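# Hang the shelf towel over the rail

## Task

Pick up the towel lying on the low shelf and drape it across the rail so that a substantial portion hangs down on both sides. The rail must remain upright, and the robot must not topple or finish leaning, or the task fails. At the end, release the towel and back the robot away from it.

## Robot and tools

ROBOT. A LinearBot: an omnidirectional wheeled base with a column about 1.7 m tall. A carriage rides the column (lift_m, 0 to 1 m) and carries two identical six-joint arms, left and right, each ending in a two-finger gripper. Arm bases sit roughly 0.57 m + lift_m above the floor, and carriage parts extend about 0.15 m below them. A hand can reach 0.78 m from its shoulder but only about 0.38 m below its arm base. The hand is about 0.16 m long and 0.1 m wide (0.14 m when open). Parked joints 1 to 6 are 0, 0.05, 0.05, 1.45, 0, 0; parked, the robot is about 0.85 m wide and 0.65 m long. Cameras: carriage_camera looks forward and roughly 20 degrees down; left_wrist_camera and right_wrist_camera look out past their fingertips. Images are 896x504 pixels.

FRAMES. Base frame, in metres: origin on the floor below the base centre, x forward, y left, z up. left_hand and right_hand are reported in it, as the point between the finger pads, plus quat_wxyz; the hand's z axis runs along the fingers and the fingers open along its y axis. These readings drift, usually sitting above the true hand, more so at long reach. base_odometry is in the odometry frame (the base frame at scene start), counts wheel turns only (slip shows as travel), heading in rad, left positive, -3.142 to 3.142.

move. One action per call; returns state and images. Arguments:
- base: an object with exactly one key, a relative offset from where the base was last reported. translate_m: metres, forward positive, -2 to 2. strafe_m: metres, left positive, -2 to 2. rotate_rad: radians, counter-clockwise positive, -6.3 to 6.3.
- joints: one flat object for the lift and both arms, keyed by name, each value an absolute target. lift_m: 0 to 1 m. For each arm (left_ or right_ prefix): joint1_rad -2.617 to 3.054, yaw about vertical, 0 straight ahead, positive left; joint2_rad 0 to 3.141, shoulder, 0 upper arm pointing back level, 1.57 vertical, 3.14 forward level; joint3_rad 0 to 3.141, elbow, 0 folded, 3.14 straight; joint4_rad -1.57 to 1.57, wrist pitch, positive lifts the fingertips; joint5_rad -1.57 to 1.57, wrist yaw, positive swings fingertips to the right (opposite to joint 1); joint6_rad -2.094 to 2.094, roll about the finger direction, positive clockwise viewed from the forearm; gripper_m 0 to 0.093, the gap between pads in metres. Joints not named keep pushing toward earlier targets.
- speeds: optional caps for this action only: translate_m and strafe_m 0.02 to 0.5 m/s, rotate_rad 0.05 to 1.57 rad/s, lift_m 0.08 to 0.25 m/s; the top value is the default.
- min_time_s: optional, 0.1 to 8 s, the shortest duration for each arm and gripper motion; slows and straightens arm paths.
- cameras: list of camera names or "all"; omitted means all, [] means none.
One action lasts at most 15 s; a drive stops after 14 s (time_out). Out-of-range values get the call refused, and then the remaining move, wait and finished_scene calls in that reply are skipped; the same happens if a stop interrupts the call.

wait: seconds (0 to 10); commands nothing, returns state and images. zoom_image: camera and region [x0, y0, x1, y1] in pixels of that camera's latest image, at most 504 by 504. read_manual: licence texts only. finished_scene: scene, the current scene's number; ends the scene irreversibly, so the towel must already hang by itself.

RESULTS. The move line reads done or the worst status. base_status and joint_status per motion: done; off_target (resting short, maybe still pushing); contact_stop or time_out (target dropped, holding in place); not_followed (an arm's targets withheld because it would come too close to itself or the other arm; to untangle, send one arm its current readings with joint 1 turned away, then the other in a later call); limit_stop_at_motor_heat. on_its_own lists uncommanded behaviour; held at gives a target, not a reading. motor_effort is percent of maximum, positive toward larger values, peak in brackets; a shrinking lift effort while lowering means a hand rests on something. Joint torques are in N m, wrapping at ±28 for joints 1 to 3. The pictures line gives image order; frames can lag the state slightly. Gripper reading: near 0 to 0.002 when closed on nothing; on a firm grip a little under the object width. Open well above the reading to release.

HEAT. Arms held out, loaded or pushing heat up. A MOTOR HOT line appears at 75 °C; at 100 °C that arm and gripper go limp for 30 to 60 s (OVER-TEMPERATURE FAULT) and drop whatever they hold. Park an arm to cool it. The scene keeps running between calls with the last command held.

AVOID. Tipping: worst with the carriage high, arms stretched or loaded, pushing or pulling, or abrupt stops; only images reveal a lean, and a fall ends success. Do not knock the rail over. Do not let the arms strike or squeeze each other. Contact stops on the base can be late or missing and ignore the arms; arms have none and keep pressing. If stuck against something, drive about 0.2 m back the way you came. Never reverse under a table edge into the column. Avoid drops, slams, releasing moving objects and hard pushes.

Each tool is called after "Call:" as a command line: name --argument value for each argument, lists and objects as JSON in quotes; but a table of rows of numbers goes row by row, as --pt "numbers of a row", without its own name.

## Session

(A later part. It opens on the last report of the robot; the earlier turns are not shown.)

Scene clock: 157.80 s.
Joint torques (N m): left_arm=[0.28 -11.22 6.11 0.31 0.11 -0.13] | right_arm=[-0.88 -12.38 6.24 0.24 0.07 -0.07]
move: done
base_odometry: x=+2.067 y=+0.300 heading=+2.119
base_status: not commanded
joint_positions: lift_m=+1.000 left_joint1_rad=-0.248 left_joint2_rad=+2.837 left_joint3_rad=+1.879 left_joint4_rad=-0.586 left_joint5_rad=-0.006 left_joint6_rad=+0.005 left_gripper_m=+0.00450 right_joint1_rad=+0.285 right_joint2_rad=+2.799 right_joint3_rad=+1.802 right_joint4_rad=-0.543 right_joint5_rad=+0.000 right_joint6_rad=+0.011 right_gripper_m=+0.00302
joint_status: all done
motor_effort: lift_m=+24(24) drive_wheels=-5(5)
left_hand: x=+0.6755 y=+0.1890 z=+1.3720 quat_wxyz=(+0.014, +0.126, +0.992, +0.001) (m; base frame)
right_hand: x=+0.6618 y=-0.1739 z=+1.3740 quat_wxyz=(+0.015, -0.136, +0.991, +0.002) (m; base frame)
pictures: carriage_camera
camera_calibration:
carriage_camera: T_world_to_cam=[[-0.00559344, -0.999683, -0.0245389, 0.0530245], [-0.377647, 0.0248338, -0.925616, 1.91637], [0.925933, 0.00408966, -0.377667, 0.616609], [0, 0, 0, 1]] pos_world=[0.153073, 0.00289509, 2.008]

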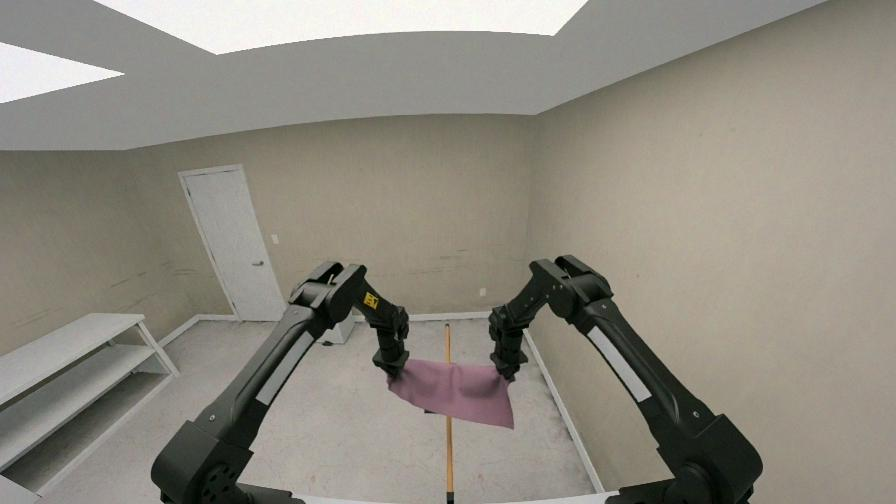

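Call:
move --joints '{"lift_m": 0.72}' --speeds '{"lift_m": 0.12}' --cameras '["carriage_camera"]'

Scene clock: 163.00 s.
Joint torques (N m): left_arm=[0.31 -12.19 5.48 0.34 0.09 -0.12] | right_arm=[-0.76 -13.39 5.64 0.21 0.07 -0.04]
move: done
base_odometry: x=+2.067 y=+0.300 heading=+2.119
base_status: not commanded
joint_positions: lift_m=+0.720 left_joint1_rad=-0.248 left_joint2_rad=+2.848 left_joint3_rad=+1.886 left_joint4_rad=-0.592 left_joint5_rad=-0.006 left_joint6_rad=+0.005 left_gripper_m=+0.00450 right_joint1_rad=+0.285 right_joint2_rad=+2.811 right_joint3_rad=+1.809 right_joint4_rad=-0.549 right_joint5_rad=+0.000 right_joint6_rad=+0.011 right_gripper_m=+0.00302
joint_status: all done
motor_effort: lift_m=+20(20) drive_wheels=+6(6)
left_hand: x=+0.6733 y=+0.1896 z=+1.0891 quat_wxyz=(+0.009, +0.126, +0.992, +0.002) (m; base frame)
right_hand: x=+0.6595 y=-0.1745 z=+1.0907 quat_wxyz=(+0.010, -0.136, +0.991, +0.001) (m; base frame)
pictures: carriage_camera
camera_calibration:
carriage_camera: T_world_to_cam=[[-0.00559344, -0.999683, -0.0245389, 0.0461661], [-0.377647, 0.0248338, -0.925616, 1.65767], [0.925933, 0.00408966, -0.377667, 0.511055], [0, 0, 0, 1]] pos_world=[0.153073, 0.00289509, 1.72851]

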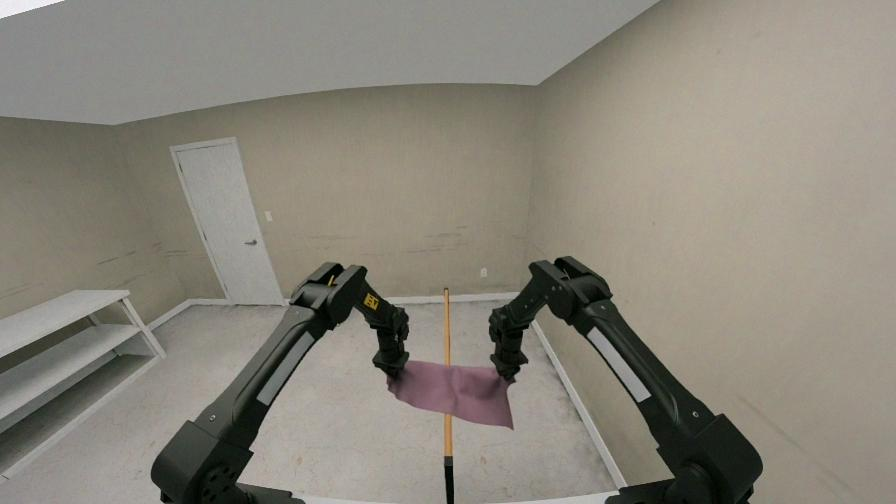

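Call:
move --joints '{"lift_m": 0.62}' --speeds '{"lift_m": 0.1}' --cameras '["carriage_camera", "left_wrist_camera"]'

Scene clock: 168.83 s.
Joint torques (N m): left_arm=[0.32 -12.29 5.29 0.37 0.1 -0.14] | right_arm=[-0.8 -13.56 5.07 0.24 0.08 -0.05]
move: done
base_odometry: x=+2.067 y=+0.300 heading=+2.119
base_status: not commanded
joint_positions: lift_m=+0.620 left_joint1_rad=-0.248 left_joint2_rad=+2.849 left_joint3_rad=+1.889 left_joint4_rad=-0.597 left_joint5_rad=-0.006 left_joint6_rad=+0.005 left_gripper_m=+0.00450 right_joint1_rad=+0.284 right_joint2_rad=+2.813 right_joint3_rad=+1.812 right_joint4_rad=-0.554 right_joint5_rad=+0.000 right_joint6_rad=+0.011 right_gripper_m=+0.00302
joint_status: all done
motor_effort: lift_m=+20(21) drive_wheels=-4(6)
left_hand: x=+0.6724 y=+0.1898 z=+0.9887 quat_wxyz=(+0.007, +0.126, +0.992, +0.002) (m; base frame)
right_hand: x=+0.6589 y=-0.1751 z=+0.9902 quat_wxyz=(+0.008, -0.136, +0.991, +0.001) (m; base frame)
pictures: carriage_camera, left_wrist_camera
camera_calibration:
carriage_camera: T_world_to_cam=[[-0.00559344, -0.999683, -0.0245389, 0.0437112], [-0.377647, 0.0248338, -0.925616, 1.56507], [0.925933, 0.00408966, -0.377667, 0.473272], [0, 0, 0, 1]] pos_world=[0.153073, 0.00289509, 1.62847]
left_wrist_camera: T_world_to_cam=[[-0.271656, -0.962284, 0.0145857, 0.34955], [-0.78156, 0.22943, 0.580108, -0.0896156], [-0.561575, 0.146191, -0.814409, 1.27589], [0, 0, 0, 1]] pos_world=[0.741428, 0.170403, 1.08599]

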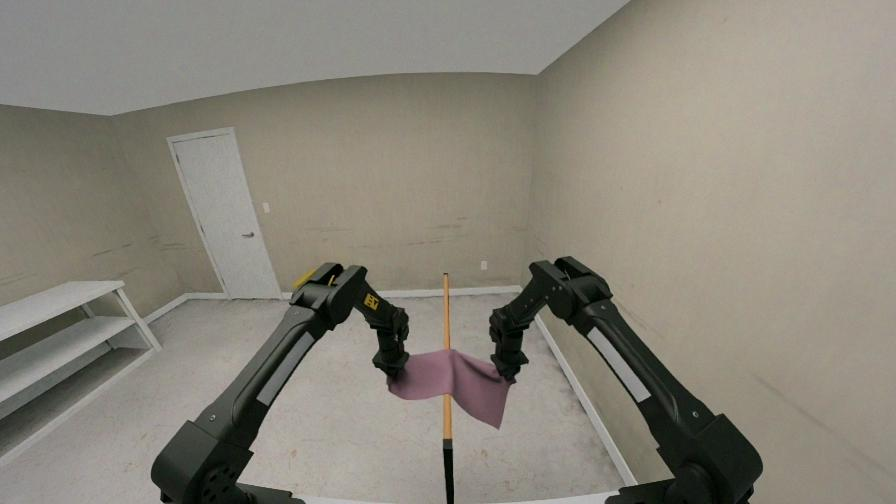

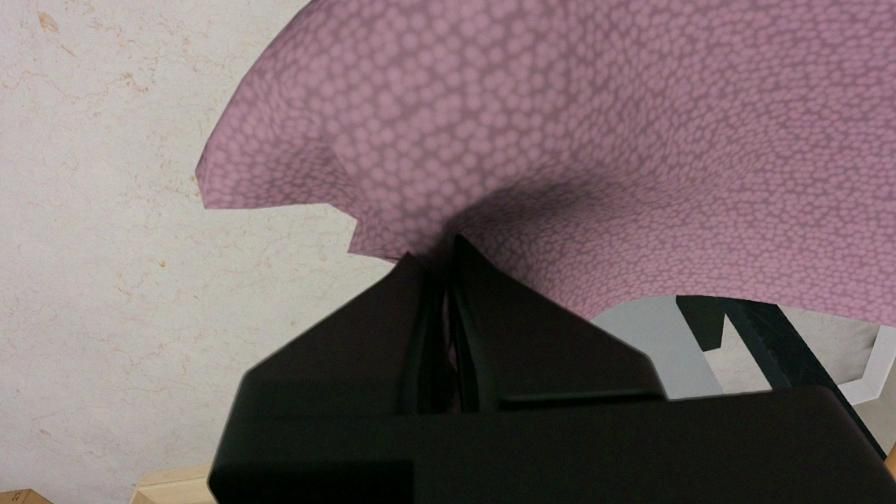

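Call:
move --joints '{"lift_m": 0.55, "left_joint1_rad": -0.285, "right_joint1_rad": 0.322}' --speeds '{"lift_m": 0.1}' --min_time_s 0.9 --cameras '["carriage_camera"]'

Scene clock: 174.33 s.
Joint torques (N m): left_arm=[-0.39 -12.41 5.27 0.4 0.06 -0.12] | right_arm=[0.03 -13.68 5.23 0.25 0.09 -0.04]
move: done
base_odometry: x=+2.067 y=+0.300 heading=+2.119
base_status: not commanded
joint_positions: lift_m=+0.550 left_joint1_rad=-0.285 left_joint2_rad=+2.851 left_joint3_rad=+1.891 left_joint4_rad=-0.599 left_joint5_rad=-0.005 left_joint6_rad=+0.005 left_gripper_m=+0.00450 right_joint1_rad=+0.319 right_joint2_rad=+2.814 right_joint3_rad=+1.813 right_joint4_rad=-0.554 right_joint5_rad=+0.000 right_joint6_rad=+0.011 right_gripper_m=+0.00302
joint_status: all done
motor_effort: lift_m=+20(21) drive_wheels=+5(6)
left_hand: x=+0.6680 y=+0.1729 z=+0.9185 quat_wxyz=(+0.007, +0.144, +0.990, +0.002) (m; base frame)
right_hand: x=+0.6542 y=-0.1598 z=+0.9199 quat_wxyz=(+0.008, -0.153, +0.988, +0.001) (m; base frame)
pictures: carriage_camera
camera_calibration:
carriage_camera: T_world_to_cam=[[-0.00559344, -0.999683, -0.0245389, 0.0419933], [-0.377647, 0.0248338, -0.925616, 1.50027], [0.925933, 0.00408966, -0.377667, 0.446832], [0, 0, 0, 1]] pos_world=[0.153073, 0.00289509, 1.55846]

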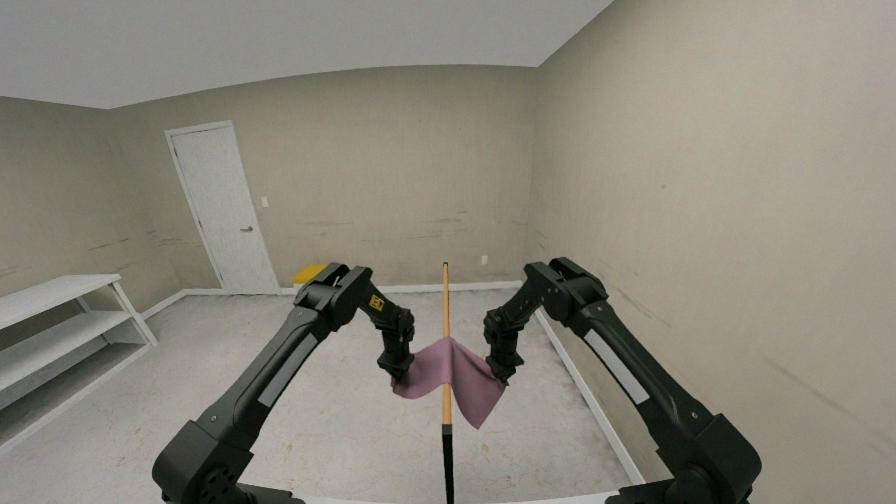

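Call:
move --joints '{"lift_m": 0.5, "left_joint1_rad": -0.336, "right_joint1_rad": 0.38}' --speeds '{"lift_m": 0.08}' --min_time_s 0.8 --cameras '["carriage_camera"]'

Scene clock: 180.63 s.
Joint torques (N m): left_arm=[0.1 -12.4 4.98 0.4 0.02 -0.11] | right_arm=[-0.24 -13.78 4.96 0.25 0.1 -0.08]
move: done
base_odometry: x=+2.067 y=+0.300 heading=+2.119
base_status: not commanded
joint_positions: lift_m=+0.500 left_joint1_rad=-0.339 left_joint2_rad=+2.851 left_joint3_rad=+1.893 left_joint4_rad=-0.596 left_joint5_rad=+0.001 left_joint6_rad=+0.005 left_gripper_m=+0.00450 right_joint1_rad=+0.379 right_joint2_rad=+2.814 right_joint3_rad=+1.815 right_joint4_rad=-0.552 right_joint5_rad=-0.001 right_joint6_rad=+0.011 right_gripper_m=+0.00301
joint_status: all done
motor_effort: lift_m=+20(20) drive_wheels=-5(6)
left_hand: x=+0.6616 y=+0.1475 z=+0.8691 quat_wxyz=(+0.008, +0.171, +0.985, -0.002) (m; base frame)
right_hand: x=+0.6463 y=-0.1333 z=+0.8704 quat_wxyz=(+0.010, -0.183, +0.983, +0.002) (m; base frame)
pictures: carriage_camera
camera_calibration:
carriage_camera: T_world_to_cam=[[-0.00559344, -0.999683, -0.0245389, 0.0407682], [-0.377647, 0.0248338, -0.925616, 1.45406], [0.925933, 0.00408966, -0.377667, 0.427977], [0, 0, 0, 1]] pos_world=[0.153073, 0.00289509, 1.50854]

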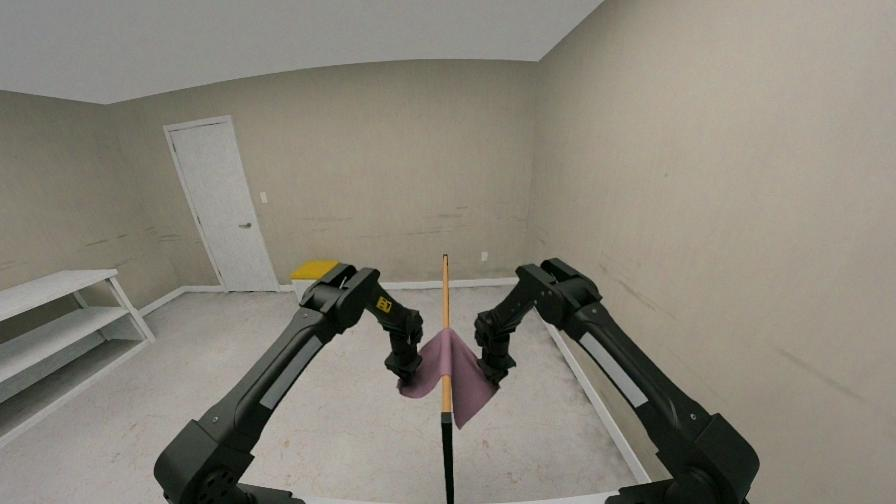

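Call:
move --joints '{"lift_m": 0.465, "left_joint1_rad": -0.378, "right_joint1_rad": 0.424}' --speeds '{"lift_m": 0.08}' --min_time_s 0.6 --cameras '["carriage_camera", "left_wrist_camera", "right_wrist_camera"]'

Call:
zoom_image --camera "carriage_camera" --region '[340, 260, 560, 460]'

Scene clock: 185.73 s.
Joint torques (N m): left_arm=[0.25 -12.52 4.44 0.23 -0.07 -0.14] | right_arm=[-0.53 -13.87 4.72 0.11 0.14 -0.07]
move: done
base_odometry: x=+2.067 y=+0.300 heading=+2.119
base_status: not commanded
joint_positions: lift_m=+0.465 left_joint1_rad=-0.384 left_joint2_rad=+2.851 left_joint3_rad=+1.901 left_joint4_rad=-0.571 left_joint5_rad=+0.011 left_joint6_rad=+0.005 left_gripper_m=+0.00450 right_joint1_rad=+0.427 right_joint2_rad=+2.814 right_joint3_rad=+1.820 right_joint4_rad=-0.533 right_joint5_rad=-0.006 right_joint6_rad=+0.011 right_gripper_m=+0.00301
joint_status: all done
motor_effort: lift_m=+19(20) drive_wheels=-5(6)
left_hand: x=+0.6622 y=+0.1225 z=+0.8360 quat_wxyz=(+0.024, +0.193, +0.981, -0.010) (m; base frame)
right_hand: x=+0.6431 y=-0.1096 z=+0.8365 quat_wxyz=(+0.020, -0.206, +0.978, +0.008) (m; base frame)
pictures: carriage_camera, left_wrist_camera, right_wrist_camera
camera_calibration:
carriage_camera: T_world_to_cam=[[-0.00559344, -0.999683, -0.0245389, 0.0399108], [-0.377647, 0.0248338, -0.925616, 1.42172], [0.925933, 0.00408966, -0.377667, 0.414783], [0, 0, 0, 1]] pos_world=[0.153073, 0.00289509, 1.4736]
left_wrist_camera: T_world_to_cam=[[-0.401268, -0.91546, 0.0302845, 0.351183], [-0.759077, 0.350862, 0.54836, 0.00317327], [-0.512627, 0.197051, -0.835694, 1.13479], [0, 0, 0, 1]] pos_world=[0.725053, 0.0967682, 0.935965]
right_wrist_camera: T_world_to_cam=[[0.385505, -0.920306, -0.066505, -0.283763], [-0.762834, -0.358431, 0.538155, 0.0131295], [-0.519105, -0.156729, -0.840218, 1.1462], [0, 0, 0, 1]] pos_world=[0.714405, -0.0767995, 0.937119]

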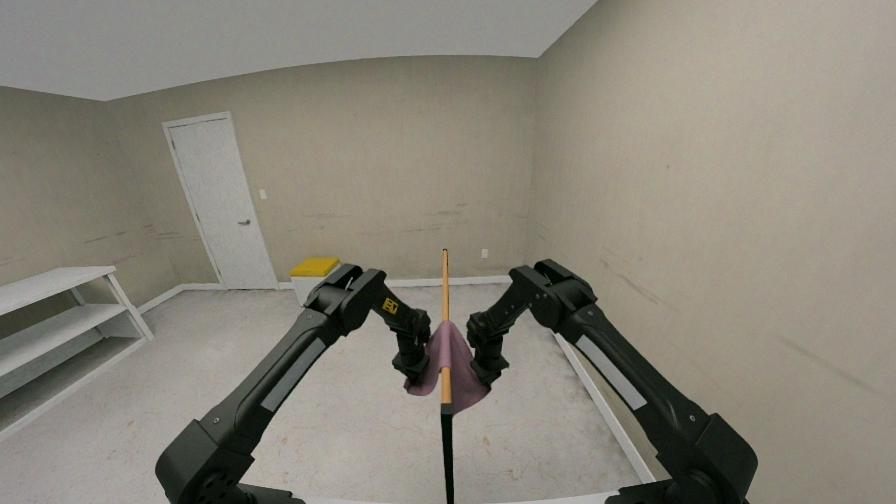

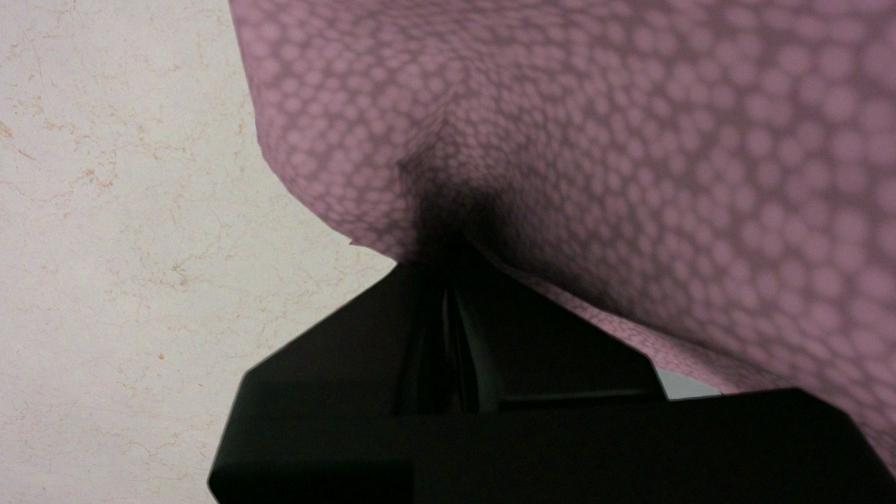

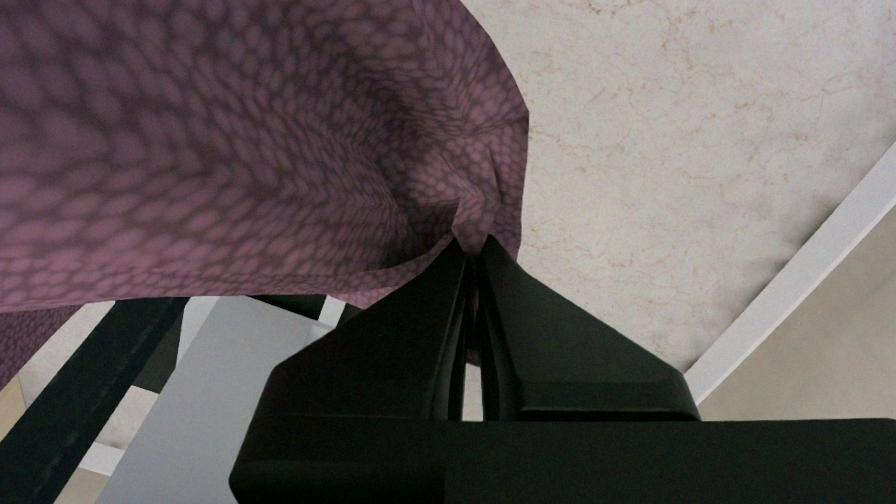

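Scaled by 2.291 from the camera's 896x504 image, which has a finer 1280x720 frame.

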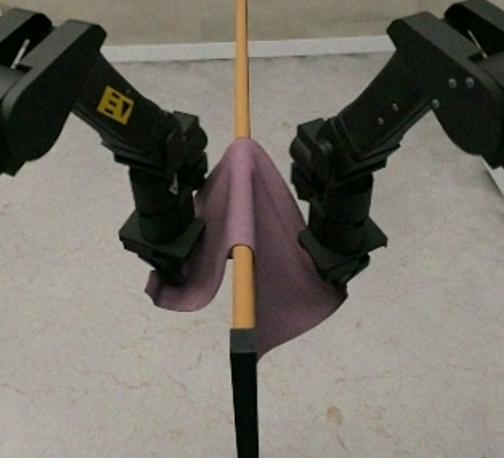

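Call:
move --joints '{"lift_m": 0.482}' --speeds '{"lift_m": 0.08}' --cameras '[]'

Call:
move --joints '{"left_gripper_m": 0.035, "right_gripper_m": 0.035}' --min_time_s 2.0 --cameras '["carriage_camera", "left_wrist_camera", "right_wrist_camera"]'

Call:
zoom_image --camera "carriage_camera" --region '[340, 260, 560, 460]'

Scene clock: 190.77 s.
Joint torques (N m): left_arm=[0.27 -12.49 4.45 0.24 -0.1 -0.12] | right_arm=[-0.44 -13.85 4.53 0.17 0.16 -0.05]
move: done
base_odometry: x=+2.067 y=+0.300 heading=+2.119
base_status: not commanded
joint_positions: lift_m=+0.482 left_joint1_rad=-0.384 left_joint2_rad=+2.851 left_joint3_rad=+1.901 left_joint4_rad=-0.577 left_joint5_rad=+0.011 left_joint6_rad=+0.005 left_gripper_m=+0.00449 right_joint1_rad=+0.427 right_joint2_rad=+2.814 right_joint3_rad=+1.820 right_joint4_rad=-0.539 right_joint5_rad=-0.006 right_joint6_rad=+0.011 right_gripper_m=+0.00301
joint_status: all done
motor_effort: lift_m=+25(29) drive_wheels=-5(5)
left_hand: x=+0.6609 y=+0.1230 z=+0.8523 quat_wxyz=(+0.021, +0.193, +0.981, -0.010) (m; base frame)
right_hand: x=+0.6417 y=-0.1102 z=+0.8528 quat_wxyz=(+0.017, -0.206, +0.978, +0.007) (m; base frame)
pictures: none
No camera images: "cameras" was empty.

Scene clock: 193.07 s.
Joint torques (N m): left_arm=[0.29 -12.48 4.36 0.32 -0.07 -0.12] | right_arm=[-0.53 -13.76 4.63 0.16 0.14 -0.06]
move: done
base_odometry: x=+2.067 y=+0.300 heading=+2.119
base_status: not commanded
joint_positions: lift_m=+0.482 left_joint1_rad=-0.384 left_joint2_rad=+2.851 left_joint3_rad=+1.901 left_joint4_rad=-0.586 left_joint5_rad=+0.011 left_joint6_rad=+0.005 left_gripper_m=+0.03492 right_joint1_rad=+0.427 right_joint2_rad=+2.814 right_joint3_rad=+1.820 right_joint4_rad=-0.544 right_joint5_rad=-0.006 right_joint6_rad=+0.011 right_gripper_m=+0.03488
joint_status: all done
motor_effort: lift_m=+25(25) drive_wheels=-5(5)
left_hand: x=+0.6587 y=+0.1239 z=+0.8522 quat_wxyz=(+0.016, +0.193, +0.981, -0.009) (m; base frame)
right_hand: x=+0.6406 y=-0.1107 z=+0.8528 quat_wxyz=(+0.015, -0.206, +0.978, +0.007) (m; base frame)
pictures: carriage_camera, left_wrist_camera, right_wrist_camera
camera_calibration:
carriage_camera: T_world_to_cam=[[-0.00559344, -0.999683, -0.0245389, 0.0403121], [-0.377647, 0.0248338, -0.925616, 1.43686], [0.925933, 0.00408966, -0.377667, 0.420958], [0, 0, 0, 1]] pos_world=[0.153073, 0.00289509, 1.48995]
left_wrist_camera: T_world_to_cam=[[-0.400836, -0.915634, 0.0307236, 0.349947], [-0.751229, 0.34769, 0.561041, -0.0244183], [-0.52439, 0.201805, -0.827218, 1.1462], [0, 0, 0, 1]] pos_world=[0.722985, 0.0976041, 0.951107]
right_wrist_camera: T_world_to_cam=[[0.384837, -0.92061, -0.0661658, -0.282659], [-0.757368, -0.355944, 0.547446, -0.00905485], [-0.527535, -0.160566, -0.834221, 1.15825], [0, 0, 0, 1]] pos_world=[0.712939, -0.0774664, 0.952494]

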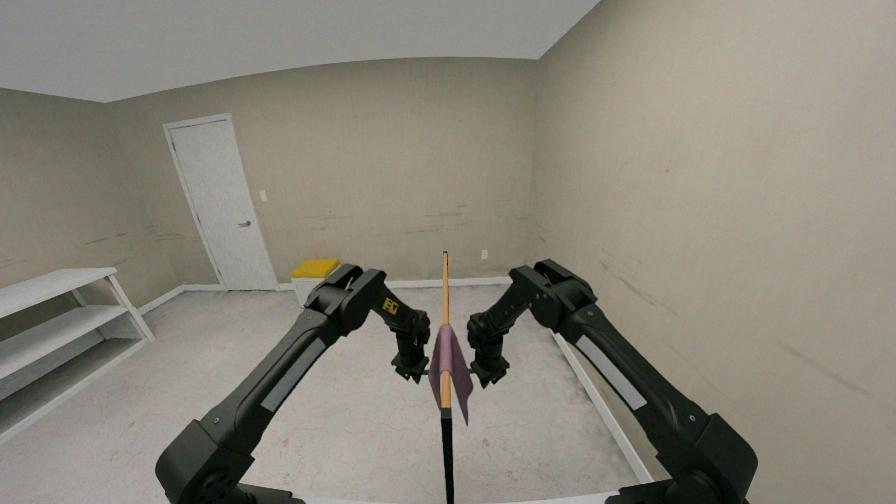

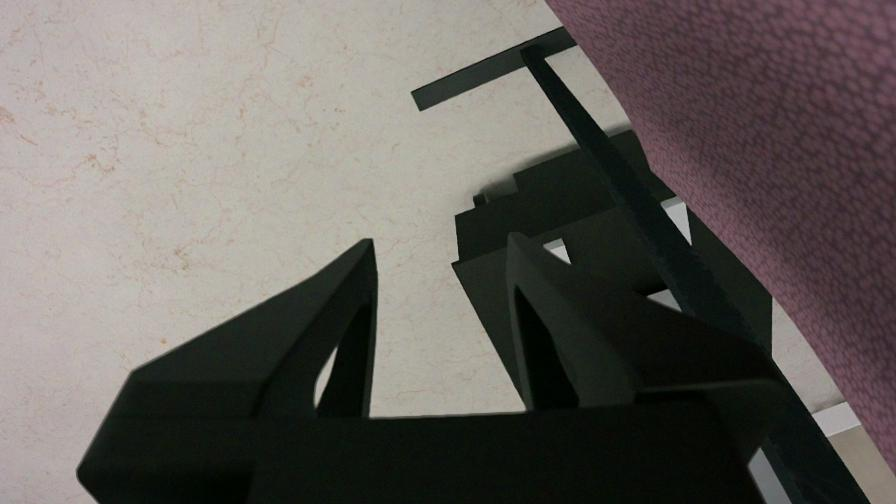

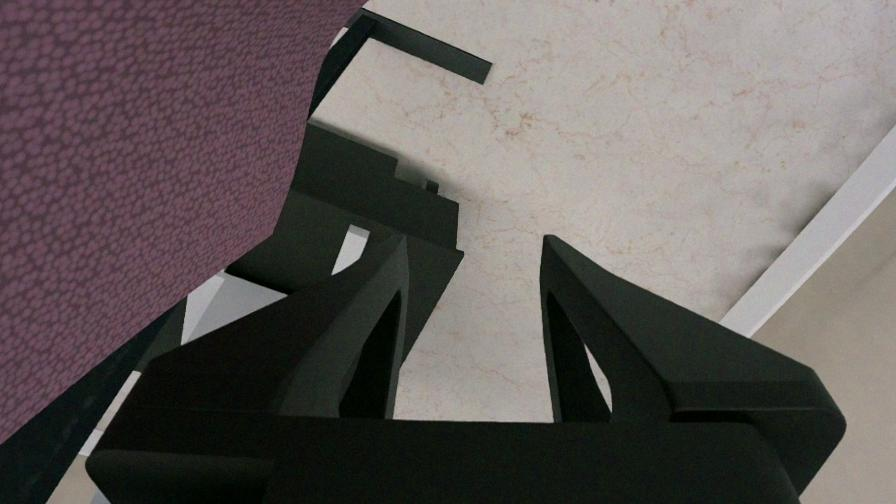

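Scaled by 2.291 from the camera's 896x504 image, which has a finer 1280x720 frame.

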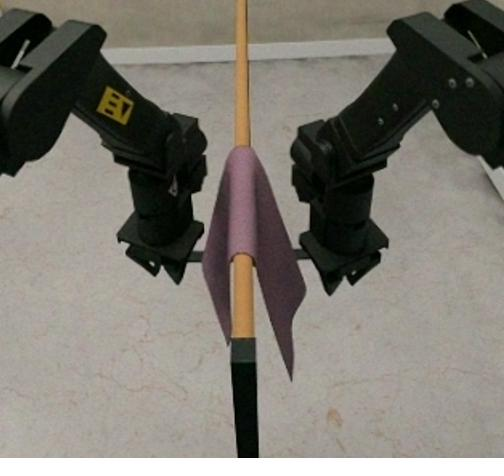

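Towel hangs on both sides. Move arms outward, raise, and back off.

Call:
move --joints '{"left_joint1_rad": -0.2, "right_joint1_rad": 0.2}' --min_time_s 1.0 --cameras '[]'

Call:
move --joints '{"lift_m": 0.74}' --speeds '{"lift_m": 0.2}' --cameras '["carriage_camera"]'

Call:
move --base '{"translate_m": -0.5}' --speeds '{"translate_m": 0.3}' --cameras '["carriage_camera"]'

Call:
zoom_image --camera "carriage_camera" --region '[340, 260, 560, 460]'

Scene clock: 199.63 s.
Joint torques (N m): left_arm=[-0.27 -12.46 4.37 0.32 -0.08 -0.12] | right_arm=[-0.49 -13.75 4.72 0.19 0.13 -0.06]
move: done
base_odometry: x=+2.067 y=+0.300 heading=+2.119
base_status: not commanded
joint_positions: lift_m=+0.482 left_joint1_rad=-0.200 left_joint2_rad=+2.851 left_joint3_rad=+1.901 left_joint4_rad=-0.587 left_joint5_rad=+0.010 left_joint6_rad=+0.005 left_gripper_m=+0.03492 right_joint1_rad=+0.202 right_joint2_rad=+2.814 right_joint3_rad=+1.820 right_joint4_rad=-0.545 right_joint5_rad=-0.005 right_joint6_rad=+0.011 right_gripper_m=+0.03488
joint_status: all done
motor_effort: lift_m=+24(25) drive_wheels=-5(5)
left_hand: x=+0.6839 y=+0.2072 z=+0.8522 quat_wxyz=(+0.017, +0.102, +0.995, -0.006) (m; base frame)
right_hand: x=+0.6729 y=-0.2093 z=+0.8528 quat_wxyz=(+0.015, -0.096, +0.995, +0.004) (m; base frame)
pictures: none
No camera images: "cameras" was empty.

Scene clock: 201.40 s.
Joint torques (N m): left_arm=[-0.24 -12.49 4.49 0.39 -0.06 -0.12] | right_arm=[-0.46 -13.81 4.9 0.29 0.12 -0.04]
move: done
base_odometry: x=+2.067 y=+0.300 heading=+2.119
base_status: not commanded
joint_positions: lift_m=+0.740 left_joint1_rad=-0.200 left_joint2_rad=+2.852 left_joint3_rad=+1.899 left_joint4_rad=-0.594 left_joint5_rad=+0.010 left_joint6_rad=+0.005 left_gripper_m=+0.03492 right_joint1_rad=+0.202 right_joint2_rad=+2.816 right_joint3_rad=+1.820 right_joint4_rad=-0.552 right_joint5_rad=-0.005 right_joint6_rad=+0.011 right_gripper_m=+0.03488
joint_status: all done
motor_effort: lift_m=+25(30) drive_wheels=-5(6)
left_hand: x=+0.6807 y=+0.2079 z=+1.1091 quat_wxyz=(+0.011, +0.102, +0.995, -0.006) (m; base frame)
right_hand: x=+0.6706 y=-0.2097 z=+1.1099 quat_wxyz=(+0.011, -0.095, +0.995, +0.004) (m; base frame)
pictures: carriage_camera
camera_calibration:
carriage_camera: T_world_to_cam=[[-0.00559344, -0.999683, -0.0245389, 0.0466425], [-0.377647, 0.0248338, -0.925616, 1.67565], [0.925933, 0.00408966, -0.377667, 0.518387], [0, 0, 0, 1]] pos_world=[0.153073, 0.00289509, 1.74793]

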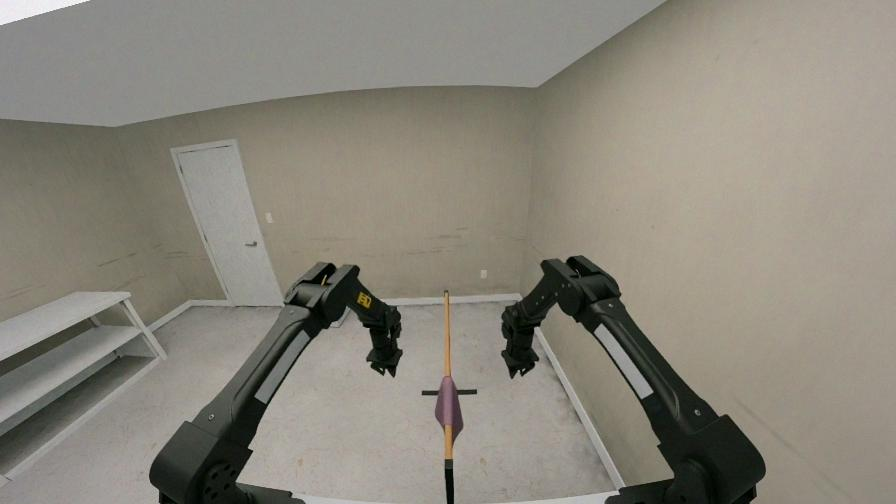

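Scene clock: 204.67 s.
Joint torques (N m): left_arm=[-0.35 -12.51 4.57 0.38 -0.05 -0.11] | right_arm=[-0.1 -13.98 4.68 0.25 0.12 -0.05]
move: done
base_odometry: x=+2.328 y=-0.126 heading=+2.119
base_status: done
joint_positions: lift_m=+0.740 left_joint1_rad=-0.200 left_joint2_rad=+2.852 left_joint3_rad=+1.899 left_joint4_rad=-0.595 left_joint5_rad=+0.009 left_joint6_rad=+0.005 left_gripper_m=+0.03492 right_joint1_rad=+0.200 right_joint2_rad=+2.816 right_joint3_rad=+1.820 right_joint4_rad=-0.553 right_joint5_rad=-0.004 right_joint6_rad=+0.011 right_gripper_m=+0.03488
joint_status: not commanded
motor_effort: lift_m=+25(25) drive_wheels=-1(13)
left_hand: x=+0.6805 y=+0.2081 z=+1.1090 quat_wxyz=(+0.011, +0.102, +0.995, -0.005) (m; base frame)
right_hand: x=+0.6705 y=-0.2109 z=+1.1099 quat_wxyz=(+0.011, -0.094, +0.995, +0.003) (m; base frame)
pictures: carriage_camera
camera_calibration:
carriage_camera: T_world_to_cam=[[-0.00559344, -0.999683, -0.0245389, 0.0466425], [-0.377647, 0.0248338, -0.925616, 1.67565], [0.925933, 0.00408966, -0.377667, 0.518387], [0, 0, 0, 1]] pos_world=[0.153073, 0.00289509, 1.74793]

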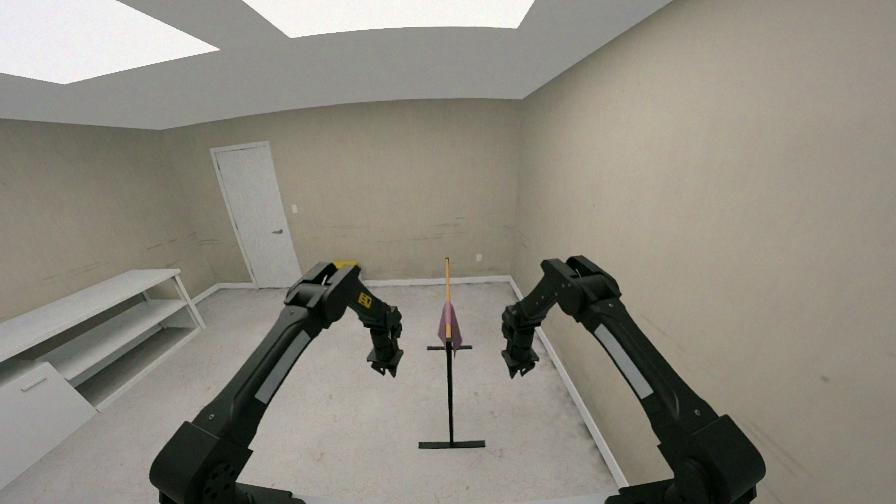

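Scaled by 2.291 from the camera's 896x504 image, which has a finer 1280x720 frame.

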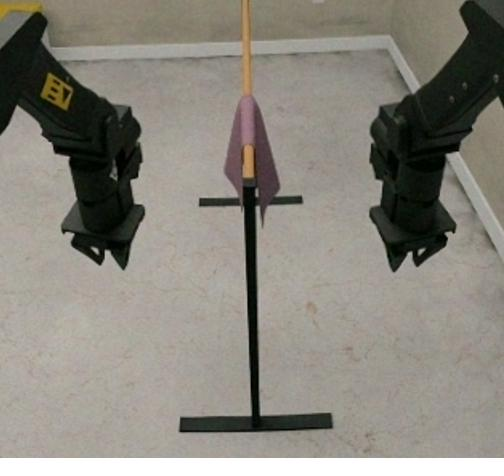

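Call:
finished_scene --scene 2

The scene is finished: the task was done.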